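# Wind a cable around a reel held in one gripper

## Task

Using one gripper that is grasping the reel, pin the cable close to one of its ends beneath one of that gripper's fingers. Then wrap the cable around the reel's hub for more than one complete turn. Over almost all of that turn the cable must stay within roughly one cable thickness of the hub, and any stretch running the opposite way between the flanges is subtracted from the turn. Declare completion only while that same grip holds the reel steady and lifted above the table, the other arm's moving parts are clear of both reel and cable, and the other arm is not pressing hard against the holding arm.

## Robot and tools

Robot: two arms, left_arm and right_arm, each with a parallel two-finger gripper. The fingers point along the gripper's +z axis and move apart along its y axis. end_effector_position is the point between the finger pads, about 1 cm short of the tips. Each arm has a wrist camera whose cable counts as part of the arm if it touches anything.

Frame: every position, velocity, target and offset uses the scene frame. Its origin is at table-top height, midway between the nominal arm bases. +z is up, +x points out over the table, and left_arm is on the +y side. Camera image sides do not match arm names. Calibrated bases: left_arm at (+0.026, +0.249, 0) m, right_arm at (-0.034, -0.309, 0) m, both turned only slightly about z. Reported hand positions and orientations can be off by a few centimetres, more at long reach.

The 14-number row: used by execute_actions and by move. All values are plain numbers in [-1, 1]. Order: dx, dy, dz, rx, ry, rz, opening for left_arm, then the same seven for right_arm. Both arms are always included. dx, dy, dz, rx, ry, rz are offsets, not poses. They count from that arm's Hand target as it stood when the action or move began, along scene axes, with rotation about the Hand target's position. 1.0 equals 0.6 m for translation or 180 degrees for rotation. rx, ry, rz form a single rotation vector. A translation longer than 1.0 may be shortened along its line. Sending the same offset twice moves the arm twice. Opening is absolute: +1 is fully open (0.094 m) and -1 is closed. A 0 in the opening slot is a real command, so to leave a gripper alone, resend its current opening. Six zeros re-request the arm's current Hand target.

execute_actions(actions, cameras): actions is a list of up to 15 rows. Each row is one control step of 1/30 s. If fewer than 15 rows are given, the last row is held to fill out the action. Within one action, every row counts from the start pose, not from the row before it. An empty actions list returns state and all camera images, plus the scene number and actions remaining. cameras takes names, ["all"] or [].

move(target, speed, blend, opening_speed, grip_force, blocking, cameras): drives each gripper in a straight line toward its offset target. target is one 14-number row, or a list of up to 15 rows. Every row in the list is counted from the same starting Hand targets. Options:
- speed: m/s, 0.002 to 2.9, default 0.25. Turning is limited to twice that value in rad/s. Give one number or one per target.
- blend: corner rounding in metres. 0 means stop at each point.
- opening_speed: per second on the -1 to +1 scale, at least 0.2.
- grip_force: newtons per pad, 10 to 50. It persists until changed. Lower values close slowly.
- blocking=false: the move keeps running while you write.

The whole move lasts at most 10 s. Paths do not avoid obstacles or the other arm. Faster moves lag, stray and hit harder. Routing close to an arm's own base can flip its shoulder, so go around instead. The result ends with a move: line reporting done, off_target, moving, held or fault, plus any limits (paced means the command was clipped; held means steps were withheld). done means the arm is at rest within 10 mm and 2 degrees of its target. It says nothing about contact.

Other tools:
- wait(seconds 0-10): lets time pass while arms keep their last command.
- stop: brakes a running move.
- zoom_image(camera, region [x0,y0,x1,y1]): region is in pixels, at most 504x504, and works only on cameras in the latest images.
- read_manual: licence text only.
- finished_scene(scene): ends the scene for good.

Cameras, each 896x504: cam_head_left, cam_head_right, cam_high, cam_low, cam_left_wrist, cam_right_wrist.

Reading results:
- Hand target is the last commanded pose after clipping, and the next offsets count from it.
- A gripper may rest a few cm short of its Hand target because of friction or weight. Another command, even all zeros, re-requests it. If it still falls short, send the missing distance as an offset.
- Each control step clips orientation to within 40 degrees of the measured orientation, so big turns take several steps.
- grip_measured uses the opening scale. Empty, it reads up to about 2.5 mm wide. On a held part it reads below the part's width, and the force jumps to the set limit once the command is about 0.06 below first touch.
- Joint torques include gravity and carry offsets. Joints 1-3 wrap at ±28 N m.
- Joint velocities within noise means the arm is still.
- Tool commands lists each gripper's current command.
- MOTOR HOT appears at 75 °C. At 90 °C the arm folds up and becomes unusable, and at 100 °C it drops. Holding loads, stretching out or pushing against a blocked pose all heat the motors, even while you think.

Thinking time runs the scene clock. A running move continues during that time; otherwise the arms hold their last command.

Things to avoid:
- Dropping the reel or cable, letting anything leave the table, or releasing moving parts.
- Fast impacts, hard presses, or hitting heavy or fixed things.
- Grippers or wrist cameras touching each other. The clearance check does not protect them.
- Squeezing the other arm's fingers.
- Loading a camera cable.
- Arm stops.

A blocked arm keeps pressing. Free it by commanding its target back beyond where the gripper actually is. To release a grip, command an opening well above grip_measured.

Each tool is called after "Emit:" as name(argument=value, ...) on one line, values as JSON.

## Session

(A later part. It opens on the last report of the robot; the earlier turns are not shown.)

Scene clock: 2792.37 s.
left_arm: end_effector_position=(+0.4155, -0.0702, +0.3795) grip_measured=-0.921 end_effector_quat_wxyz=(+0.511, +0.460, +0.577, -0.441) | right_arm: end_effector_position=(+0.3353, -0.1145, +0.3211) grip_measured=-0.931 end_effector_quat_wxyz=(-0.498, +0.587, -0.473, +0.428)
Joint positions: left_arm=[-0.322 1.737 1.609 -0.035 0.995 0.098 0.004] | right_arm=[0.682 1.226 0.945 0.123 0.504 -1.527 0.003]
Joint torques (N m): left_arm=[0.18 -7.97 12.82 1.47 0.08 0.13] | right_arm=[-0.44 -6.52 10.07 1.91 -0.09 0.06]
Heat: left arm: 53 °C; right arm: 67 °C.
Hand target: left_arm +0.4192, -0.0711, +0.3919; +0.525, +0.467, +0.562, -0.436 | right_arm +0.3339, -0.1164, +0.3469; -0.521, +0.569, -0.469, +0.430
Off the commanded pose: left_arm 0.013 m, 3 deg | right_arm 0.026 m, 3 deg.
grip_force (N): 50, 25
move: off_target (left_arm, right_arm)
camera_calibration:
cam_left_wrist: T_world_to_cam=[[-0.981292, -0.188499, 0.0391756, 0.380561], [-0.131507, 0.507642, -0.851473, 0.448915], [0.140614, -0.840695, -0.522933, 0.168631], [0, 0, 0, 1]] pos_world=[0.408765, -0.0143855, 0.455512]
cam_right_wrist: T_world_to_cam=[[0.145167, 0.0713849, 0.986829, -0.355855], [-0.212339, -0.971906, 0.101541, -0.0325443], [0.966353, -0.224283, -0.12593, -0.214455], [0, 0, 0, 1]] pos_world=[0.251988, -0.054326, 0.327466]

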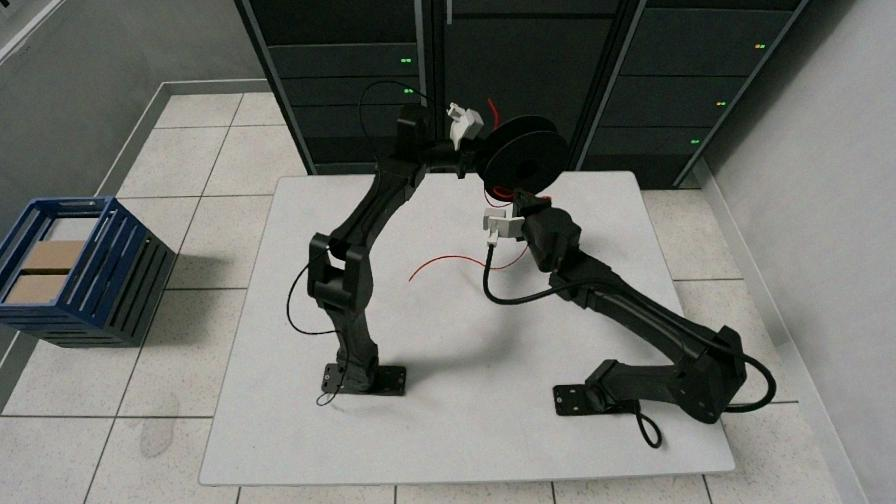

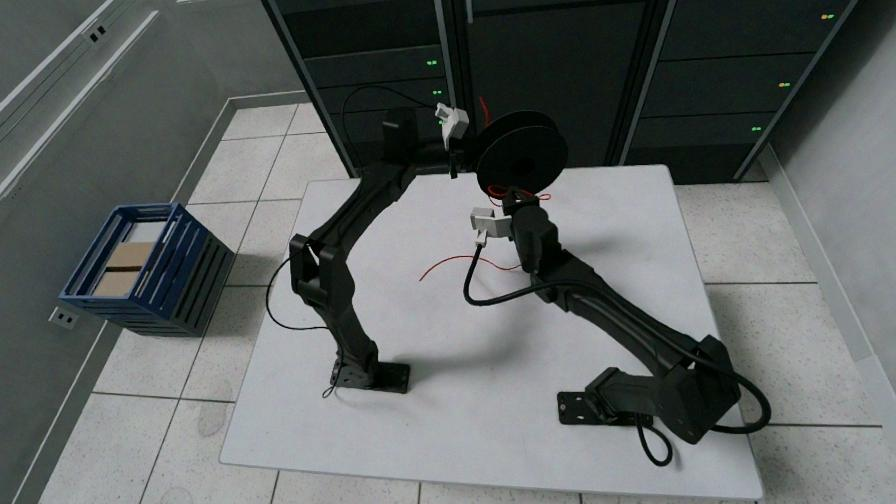

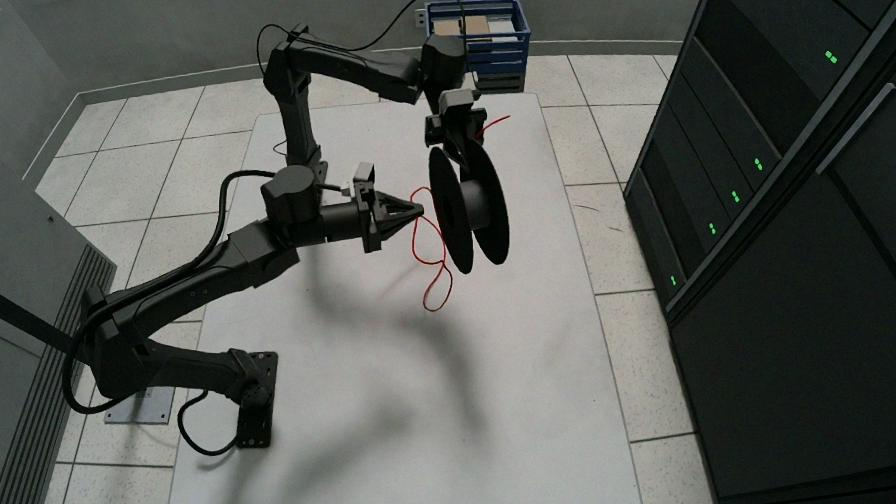

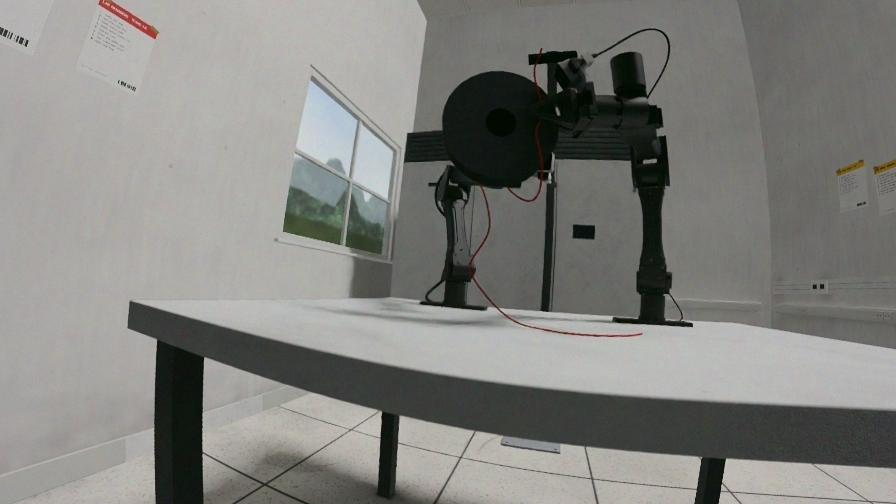

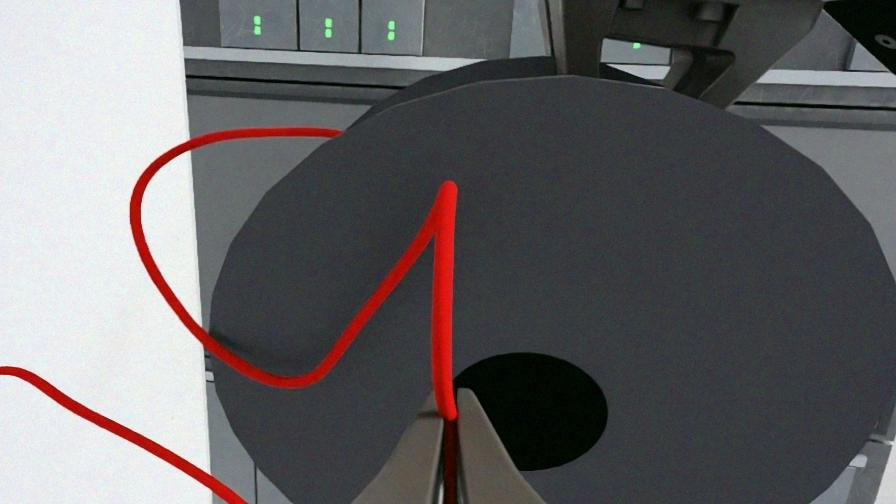

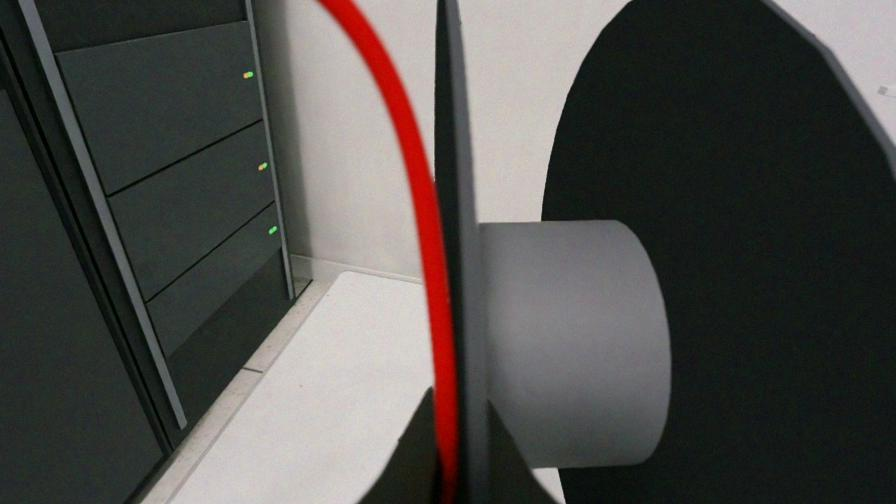

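Emit:
move(target=[[0,0,0,0,0,0,-1, 0.0263,-0.1307,0.0913,0,0,0,-1],[0,0,0,0,0,0,-1, 0.0755,-0.2907,0.124,0,0,0,-1]], speed=0.1, blend=[0.03,0], cameras=["all"])

Scene clock: 2805.70 s.
left_arm: end_effector_position=(+0.4154, -0.0703, +0.3843) grip_measured=-0.921 end_effector_quat_wxyz=(+0.515, +0.461, +0.573, -0.440) | right_arm: end_effector_position=(+0.3794, -0.2881, +0.3980) grip_measured=-0.931 end_effector_quat_wxyz=(-0.509, +0.582, -0.481, +0.414)
Joint positions: left_arm=[-0.323 1.737 1.619 -0.032 0.995 0.098 0.004] | right_arm=[-0.075 1.208 1.241 -0.178 -0.258 -1.6 0.003]
Joint torques (N m): left_arm=[0.44 -7.79 12.07 1.39 0.14 0.11] | right_arm=[-0.73 -4.01 10.18 2.12 -0.07 0.05]
Heat: left arm: 53 °C; right arm: 63 °C.
Hand target: left_arm +0.4192, -0.0711, +0.3920; +0.525, +0.467, +0.562, -0.436 | right_arm +0.3792, -0.2910, +0.4213; -0.521, +0.569, -0.469, +0.430
Off the commanded pose: left_arm 0.009 m, 2 deg | right_arm 0.023 m, 3 deg.
grip_force (N): 50, 25
move: off_target (right_arm)
camera_calibration:
cam_left_wrist: T_world_to_cam=[[-0.981854, -0.187562, 0.0279952, 0.384834], [-0.120558, 0.503391, -0.855607, 0.449815], [0.146387, -0.843456, -0.516869, 0.16606], [0, 0, 0, 1]] pos_world=[0.40777, -0.0141881, 0.459922]
cam_right_wrist: T_world_to_cam=[[0.154764, 0.0342566, 0.987357, -0.440351], [-0.203725, -0.976813, 0.0658239, -0.190197], [0.966718, -0.211337, -0.144197, -0.275535], [0, 0, 0, 1]] pos_world=[0.295768, -0.228933, 0.407572]

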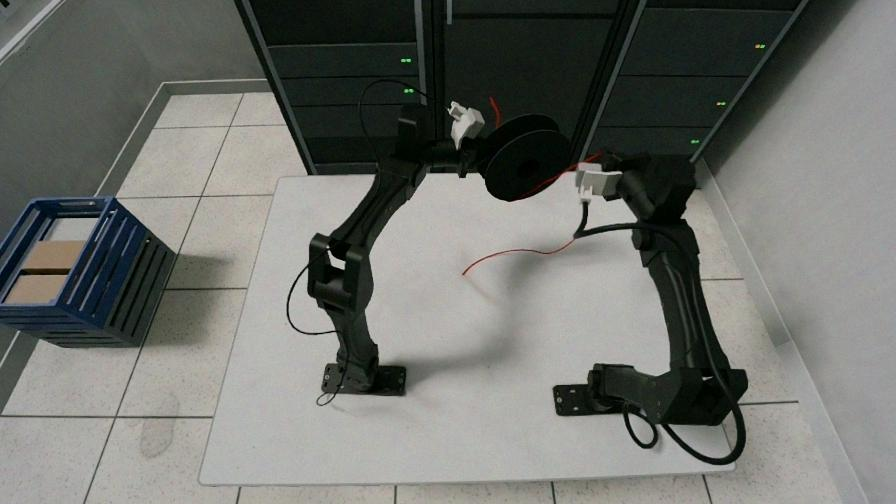

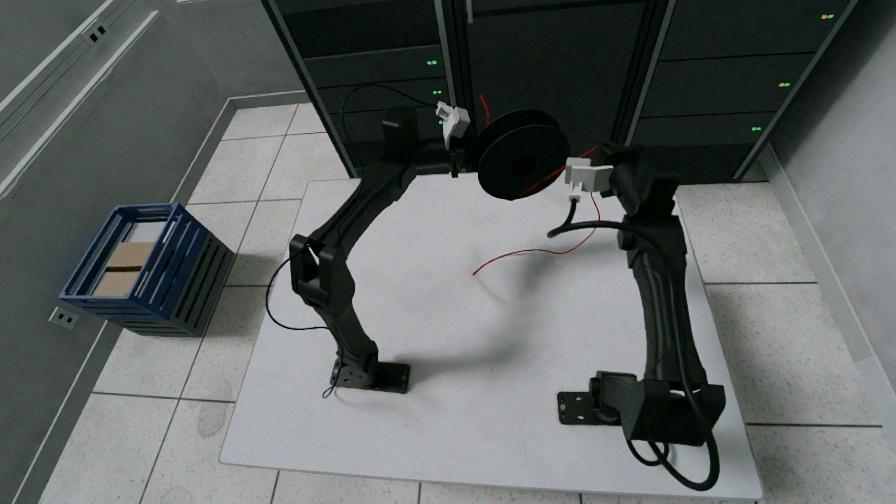

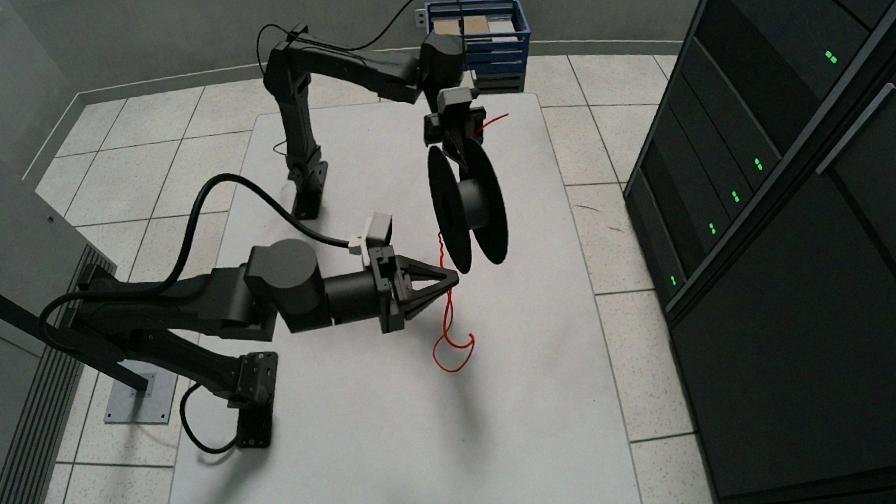

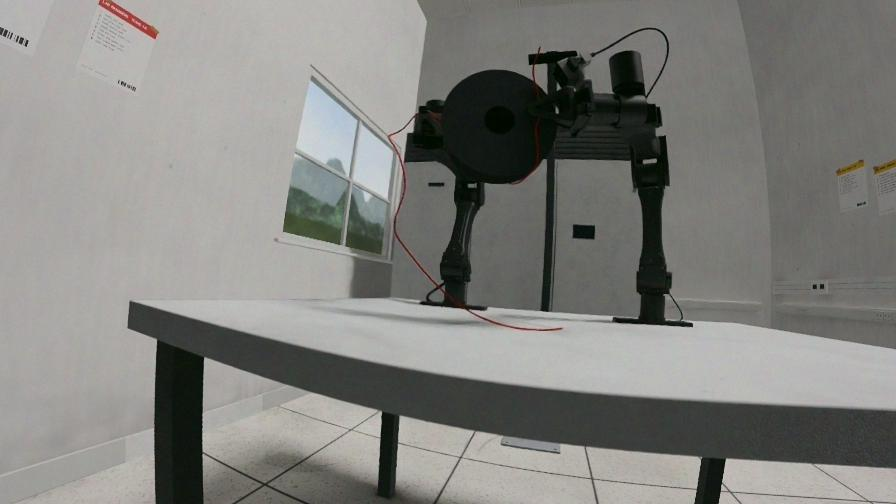

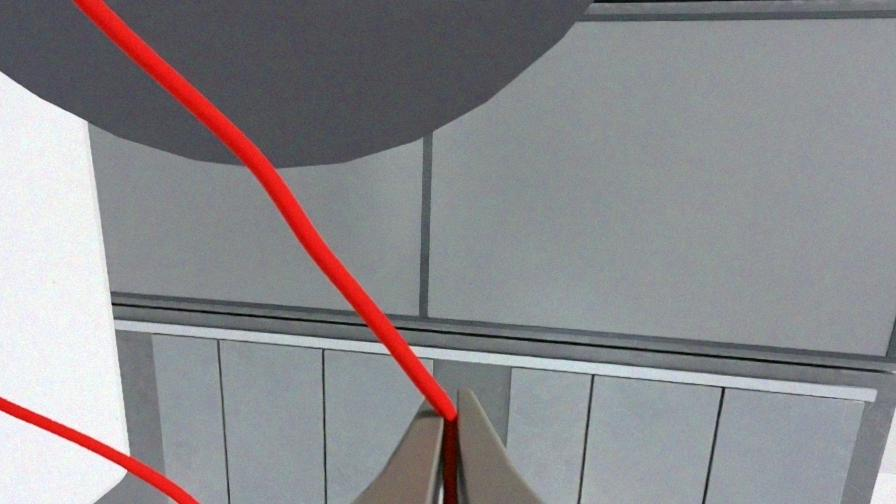

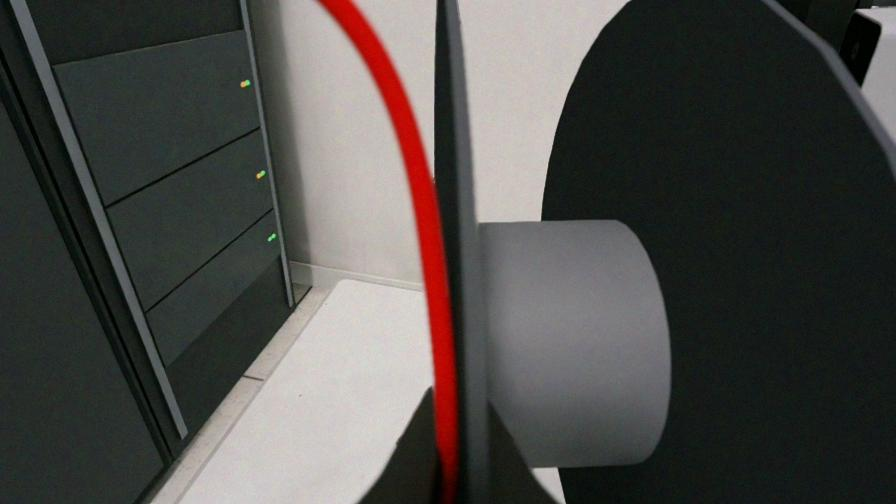

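Emit:
move(target=[[0,0,0,0,0,0,-1, -0.0492,0.1603,-0.0327,0,0,0,-1],[0,0,0,0,0,0,-1, -0.0755,0.291,-0.124,0,0,0,-1],[0,0,0,0,0,0,-1, -0.082,0.3237,-0.2905,0.2445,0.0475,-0.0217,-1],[0,0,0,0,0,0,-1, -0.082,0.3237,-0.4855,0.489,0.095,-0.0435,-1]], speed=0.14, blend=[0.03,0.03,0.03,0], cameras=["cam_left_wrist","cam_right_wrist","cam_low","cam_head_right","cam_high"])

Scene clock: 2899.20 s.
left_arm: end_effector_position=(+0.4161, -0.0706, +0.3827) grip_measured=-0.921 end_effector_quat_wxyz=(+0.514, +0.461, +0.574, -0.440) | right_arm: end_effector_position=(+0.3327, -0.0972, +0.1355) grip_measured=-0.931 end_effector_quat_wxyz=(+0.675, -0.072, +0.732, +0.062)
Joint positions: left_arm=[-0.323 1.74 1.619 -0.034 0.995 0.099 0.004] | right_arm=[0.737 1.758 0.448 1.215 0.556 0.043 0.003]
Joint torques (N m): left_arm=[0.28 -8.18 11.93 1.47 0.08 0.11] | right_arm=[0.53 -5.72 3.99 2.03 0.02 0.11]
Heat: left arm: 54 °C; right arm: 58 °C.
Hand target: left_arm +0.4192, -0.0711, +0.3920; +0.525, +0.467, +0.562, -0.436 | right_arm +0.3300, -0.0968, +0.1301; +0.672, -0.071, +0.734, +0.065
Off the commanded pose: left_arm 0.010 m, 2 deg | right_arm 0.006 m, 1 deg.
grip_force (N): 50, 25
move: done
camera_calibration:
cam_left_wrist: T_world_to_cam=[[-0.981753, -0.1876, 0.0311044, 0.384216], [-0.123531, 0.504815, -0.854343, 0.449495], [0.144573, -0.842596, -0.518778, 0.166444], [0, 0, 0, 1]] pos_world=[0.408669, -0.0145874, 0.458419]
cam_right_wrist: T_world_to_cam=[[0.208009, -0.977976, 0.017176, -0.165124], [-0.45562, -0.112416, -0.883047, 0.300436], [0.86553, 0.175856, -0.468969, -0.112484], [0, 0, 0, 1]] pos_world=[0.26859, -0.107933, 0.215384]
Images, in order (width x height): cam_head_right 896x504, cam_high 896x504, cam_low 896x504, cam_left_wrist 896x504, cam_right_wrist 896x504.

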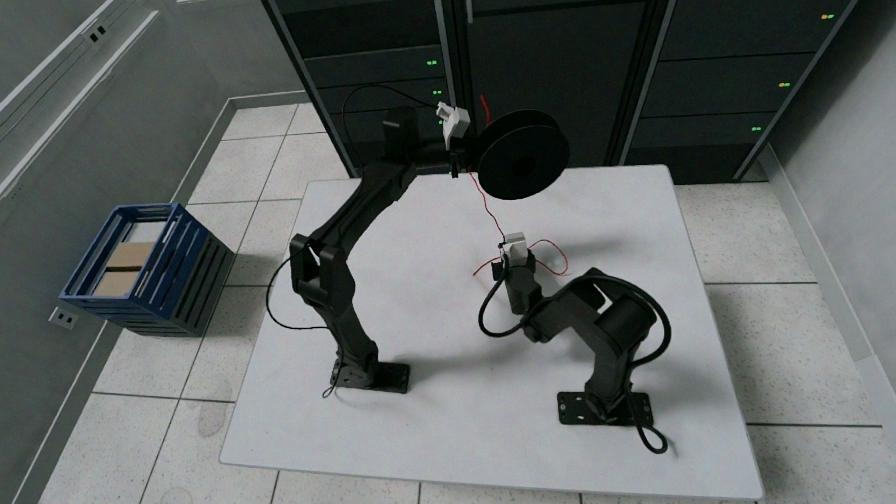

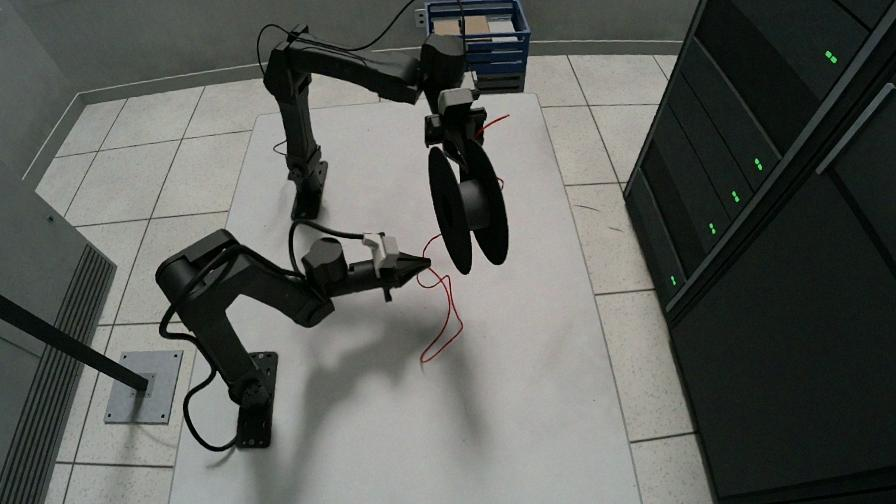

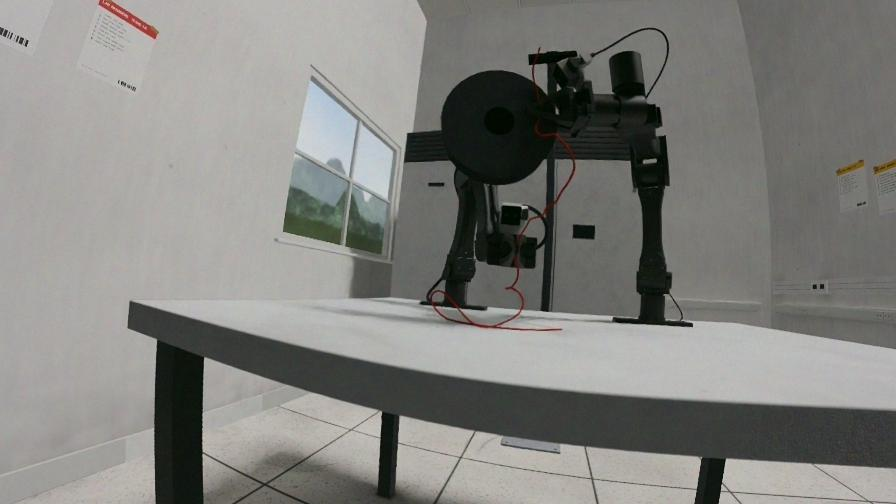

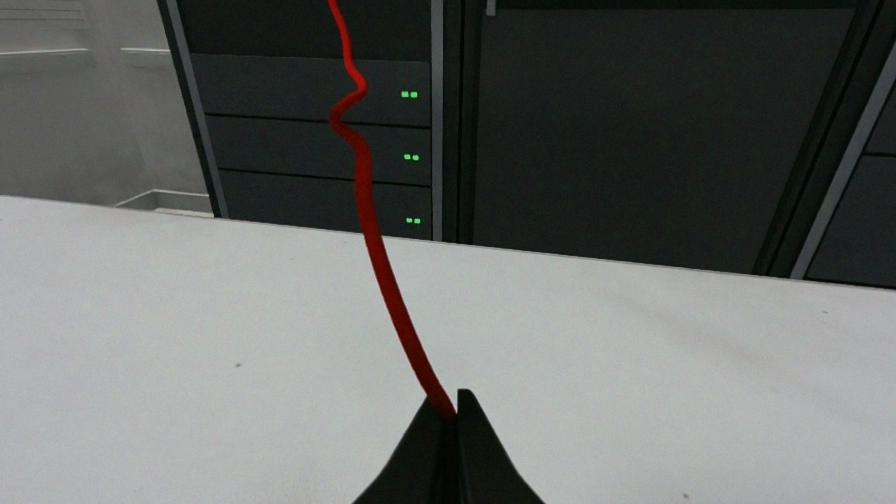

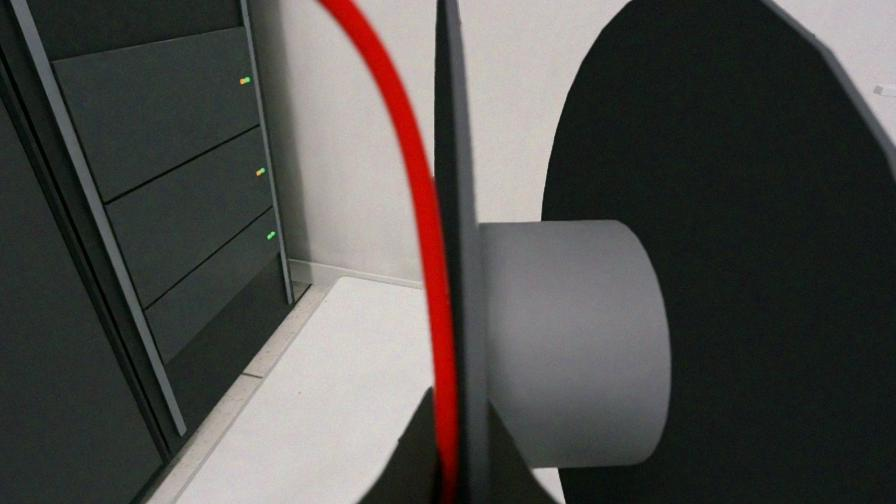

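Emit:
move(target=[[0,0,0,0,0,0,-1, -0.133,0.0638,0.1398,0.2233,0.1115,0.0671,-1],[0,0,0,0,0,0,-1, -0.1583,0.1025,0.3665,0.4589,0.1948,0.061,-1]], speed=0.12, blend=[0.03,0], cameras=["all"])

Scene clock: 2975.57 s.
left_arm: end_effector_position=(+0.4161, -0.0706, +0.3827) grip_measured=-0.921 end_effector_quat_wxyz=(+0.514, +0.461, +0.574, -0.440) | right_arm: end_effector_position=(+0.2361, -0.0346, +0.3304) grip_measured=-0.931 end_effector_quat_wxyz=(+0.308, +0.342, +0.667, +0.585)
Joint positions: left_arm=[-0.323 1.74 1.619 -0.034 0.995 0.099 0.004] | right_arm=[0.93 1.054 0.87 0.052 0.324 1.602 0.003]
Joint torques (N m): left_arm=[0.31 -8.21 11.81 1.42 0.08 0.13] | right_arm=[0.5 -3.66 9.96 1.95 0.09 -0.02]
Heat: left arm: 54 °C; right arm: 59 °C.
Hand target: left_arm +0.4192, -0.0711, +0.3920; +0.525, +0.467, +0.562, -0.436 | right_arm +0.2350, -0.0352, +0.3501; +0.312, +0.340, +0.654, +0.599
Off the commanded pose: left_arm 0.010 m, 2 deg | right_arm 0.020 m, 2 deg.
grip_force (N): 50, 25
move: off_target (right_arm)
camera_calibration:
cam_left_wrist: T_world_to_cam=[[-0.981753, -0.1876, 0.0311044, 0.384216], [-0.123531, 0.504815, -0.854343, 0.449495], [0.144573, -0.842596, -0.518778, 0.166444], [0, 0, 0, 1]] pos_world=[0.408669, -0.0145874, 0.458419]
cam_right_wrist: T_world_to_cam=[[-0.0740541, -0.0789452, -0.994125, 0.344751], [-0.852315, 0.522566, 0.0219926, 0.252184], [0.517759, 0.848936, -0.105984, 0.0369239], [0, 0, 0, 1]] pos_world=[0.221353, -0.135912, 0.341092]

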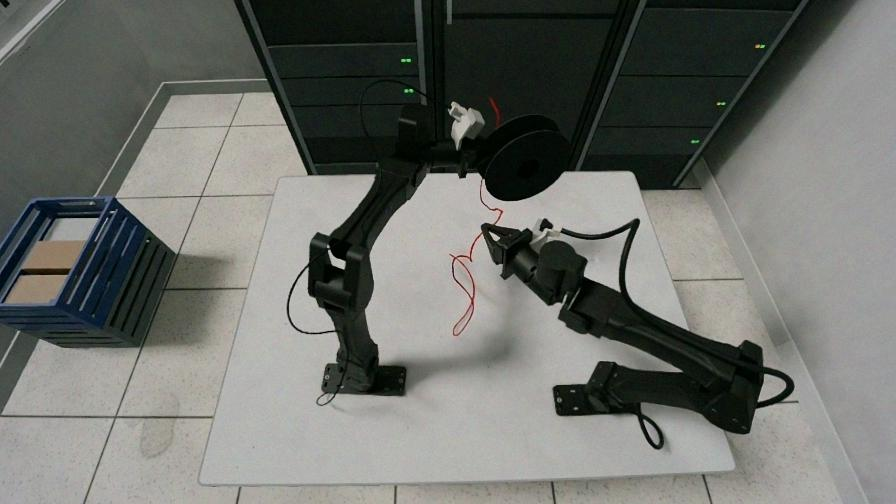

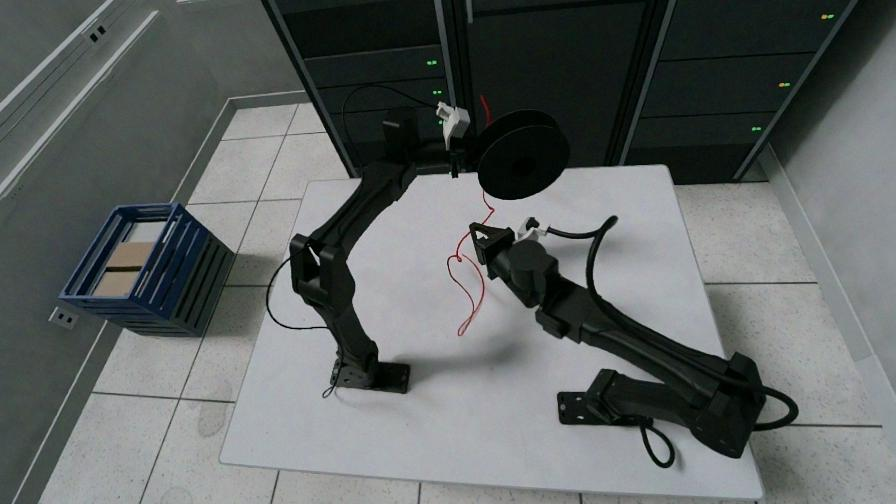

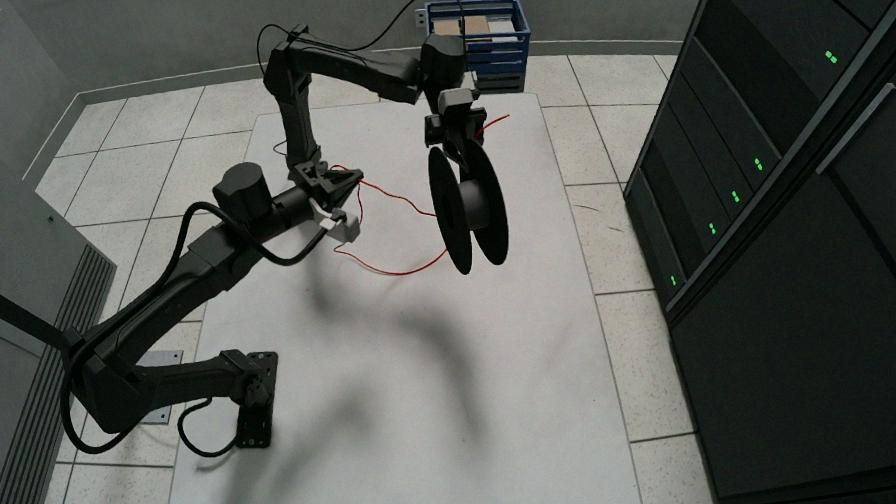

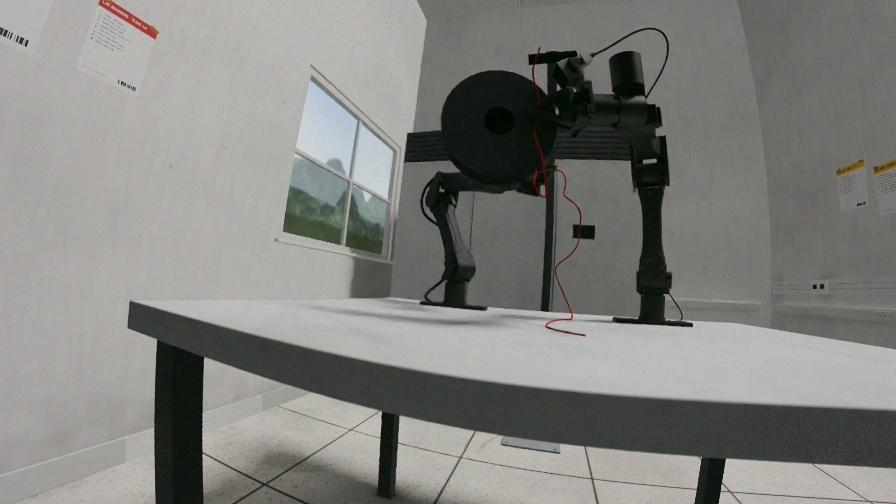

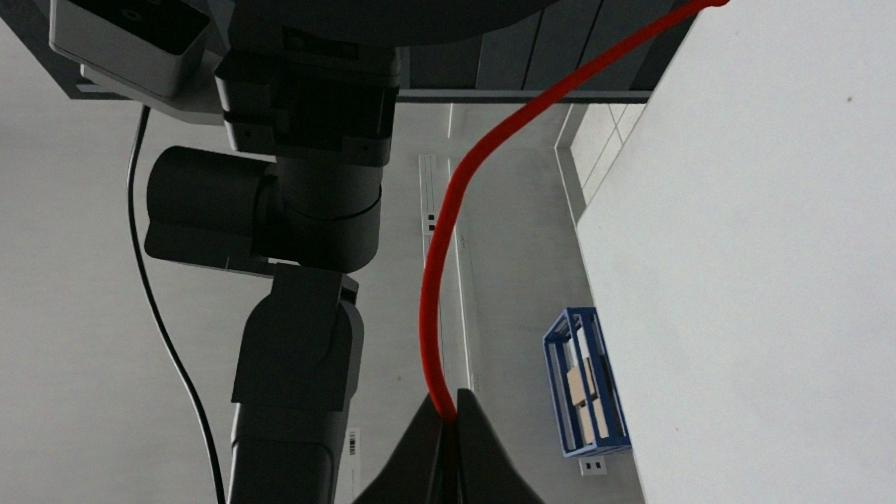

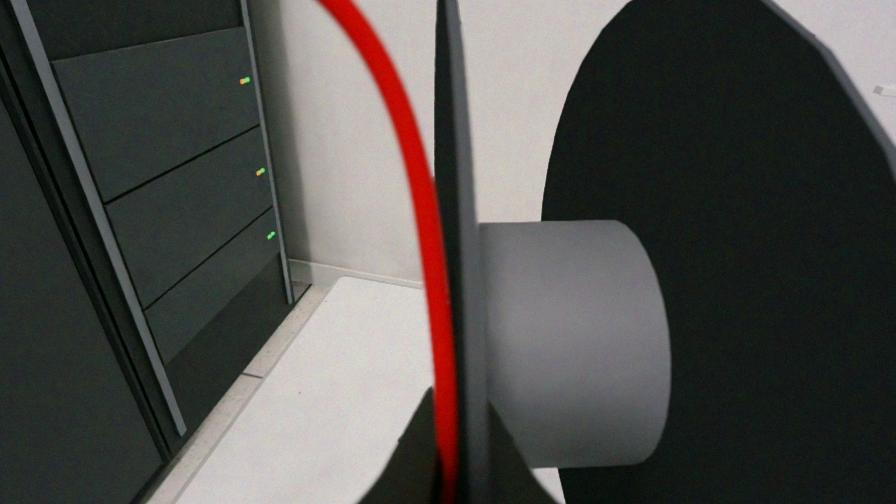

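Emit:
move(target=[[0,0,0,0,0,0,-1, 0.0287,-0.0552,0.1982,0.0467,0.0297,-0.0325,-1],[0,0,0,0,0,0,-1, 0.0928,-0.1997,0.2815,0.1634,0.0461,-0.1158,-1]], speed=0.12, blend=[0.03,0], cameras=["all"])

Scene clock: 2999.53 s.
left_arm: end_effector_position=(+0.4161, -0.0706, +0.3827) grip_measured=-0.921 end_effector_quat_wxyz=(+0.514, +0.461, +0.574, -0.440) | right_arm: end_effector_position=(+0.2926, -0.1463, +0.4986) grip_measured=-0.931 end_effector_quat_wxyz=(+0.261, +0.564, +0.453, +0.639)
Joint positions: left_arm=[-0.323 1.74 1.619 -0.034 0.995 0.099 0.004] | right_arm=[0.611 1.167 1.56 -0.442 0.333 2.094 0.003]
Joint torques (N m): left_arm=[0.24 -7.98 12.01 1.45 0.14 0.09] | right_arm=[-0.53 -2.69 8.98 2.06 0.18 -0.01]
Heat: left arm: 54 °C; right arm: 59 °C.
Hand target: left_arm +0.4192, -0.0711, +0.3920; +0.525, +0.467, +0.562, -0.436 | right_arm +0.2907, -0.1549, +0.5188; +0.271, +0.561, +0.431, +0.653
Off the commanded pose: left_arm 0.010 m, 2 deg | right_arm 0.022 m, 3 deg.
grip_force (N): 50, 25
move: off_target (right_arm)
camera_calibration:
cam_left_wrist: T_world_to_cam=[[-0.981753, -0.1876, 0.0311044, 0.384216], [-0.123531, 0.504815, -0.854343, 0.449495], [0.144573, -0.842596, -0.518778, 0.166444], [0, 0, 0, 1]] pos_world=[0.408669, -0.0145874, 0.458419]
cam_right_wrist: T_world_to_cam=[[-0.156447, 0.449781, -0.87933, 0.551503], [-0.590077, 0.671379, 0.448397, 0.0874821], [0.792044, 0.589022, 0.16037, -0.130778], [0, 0, 0, 1]] pos_world=[0.241484, -0.229758, 0.466699]

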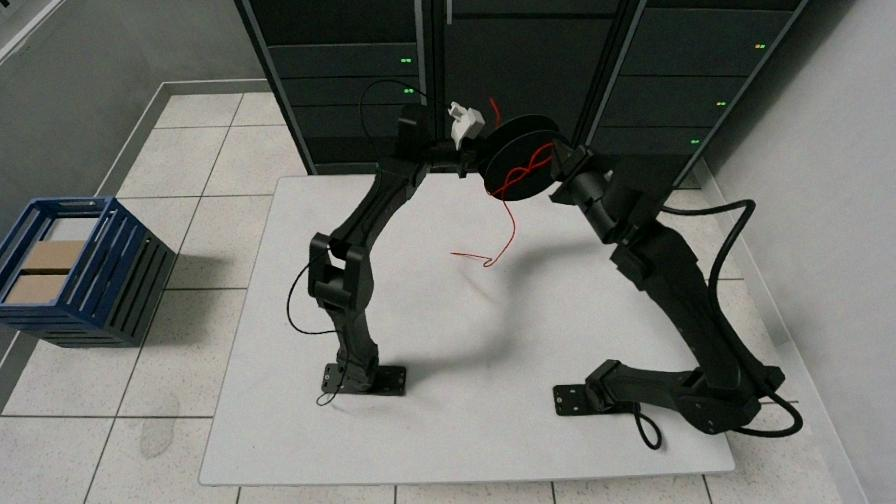

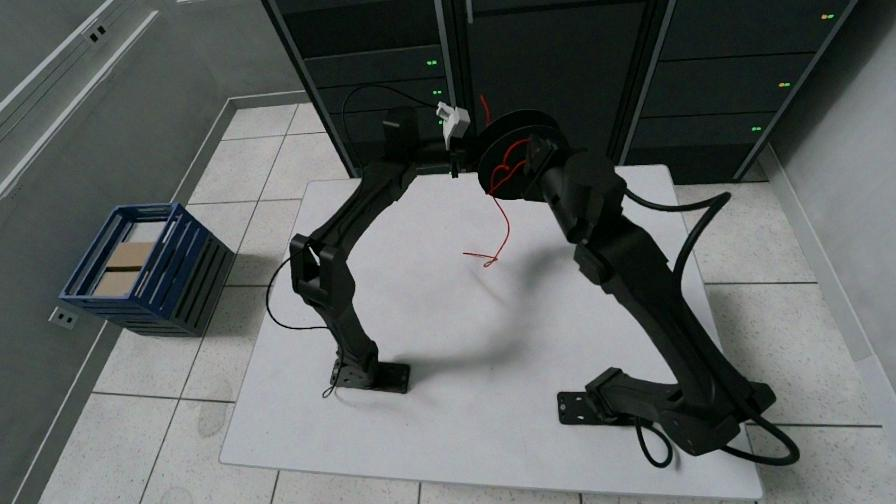

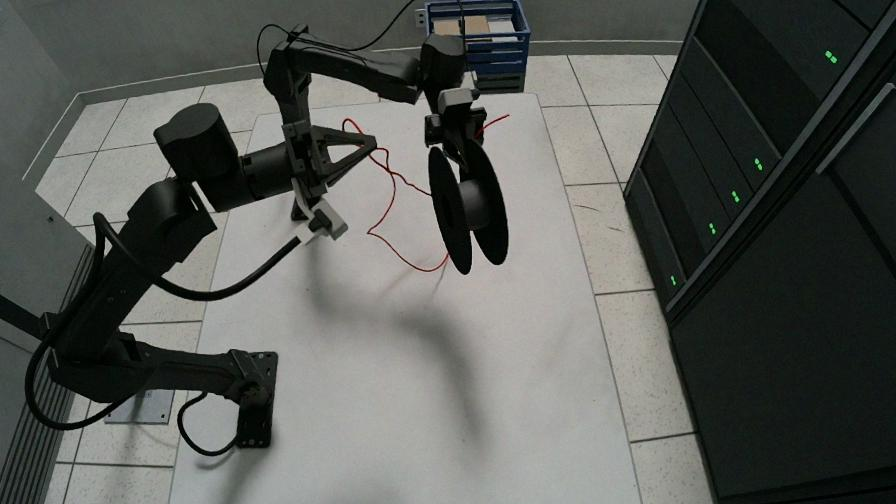

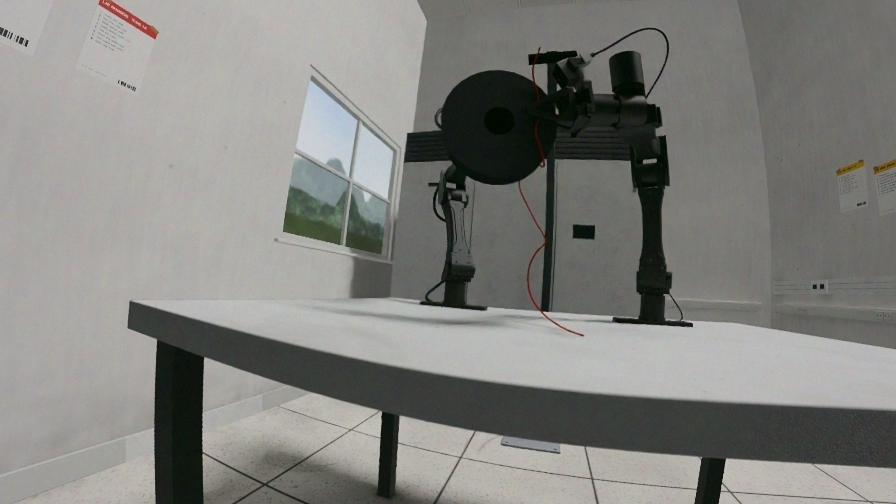

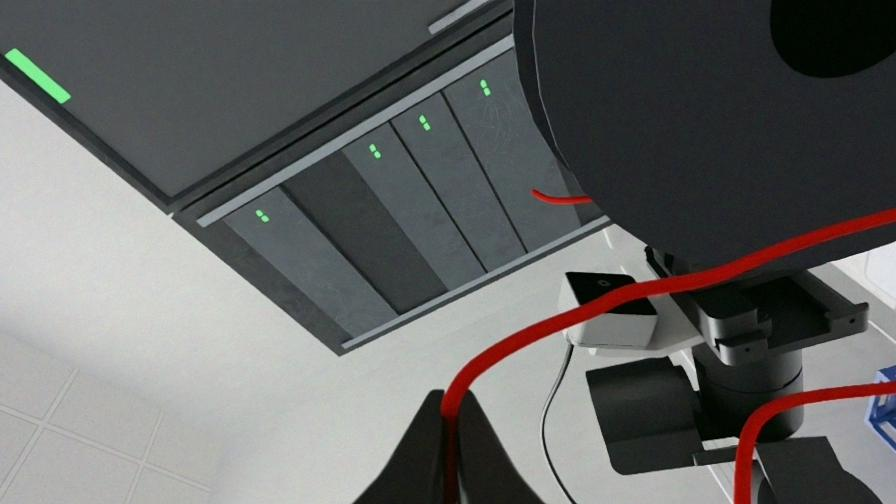

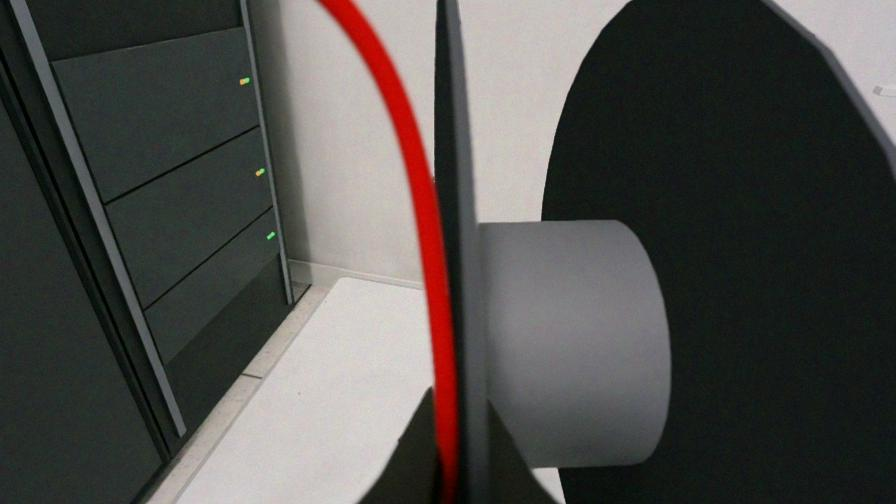

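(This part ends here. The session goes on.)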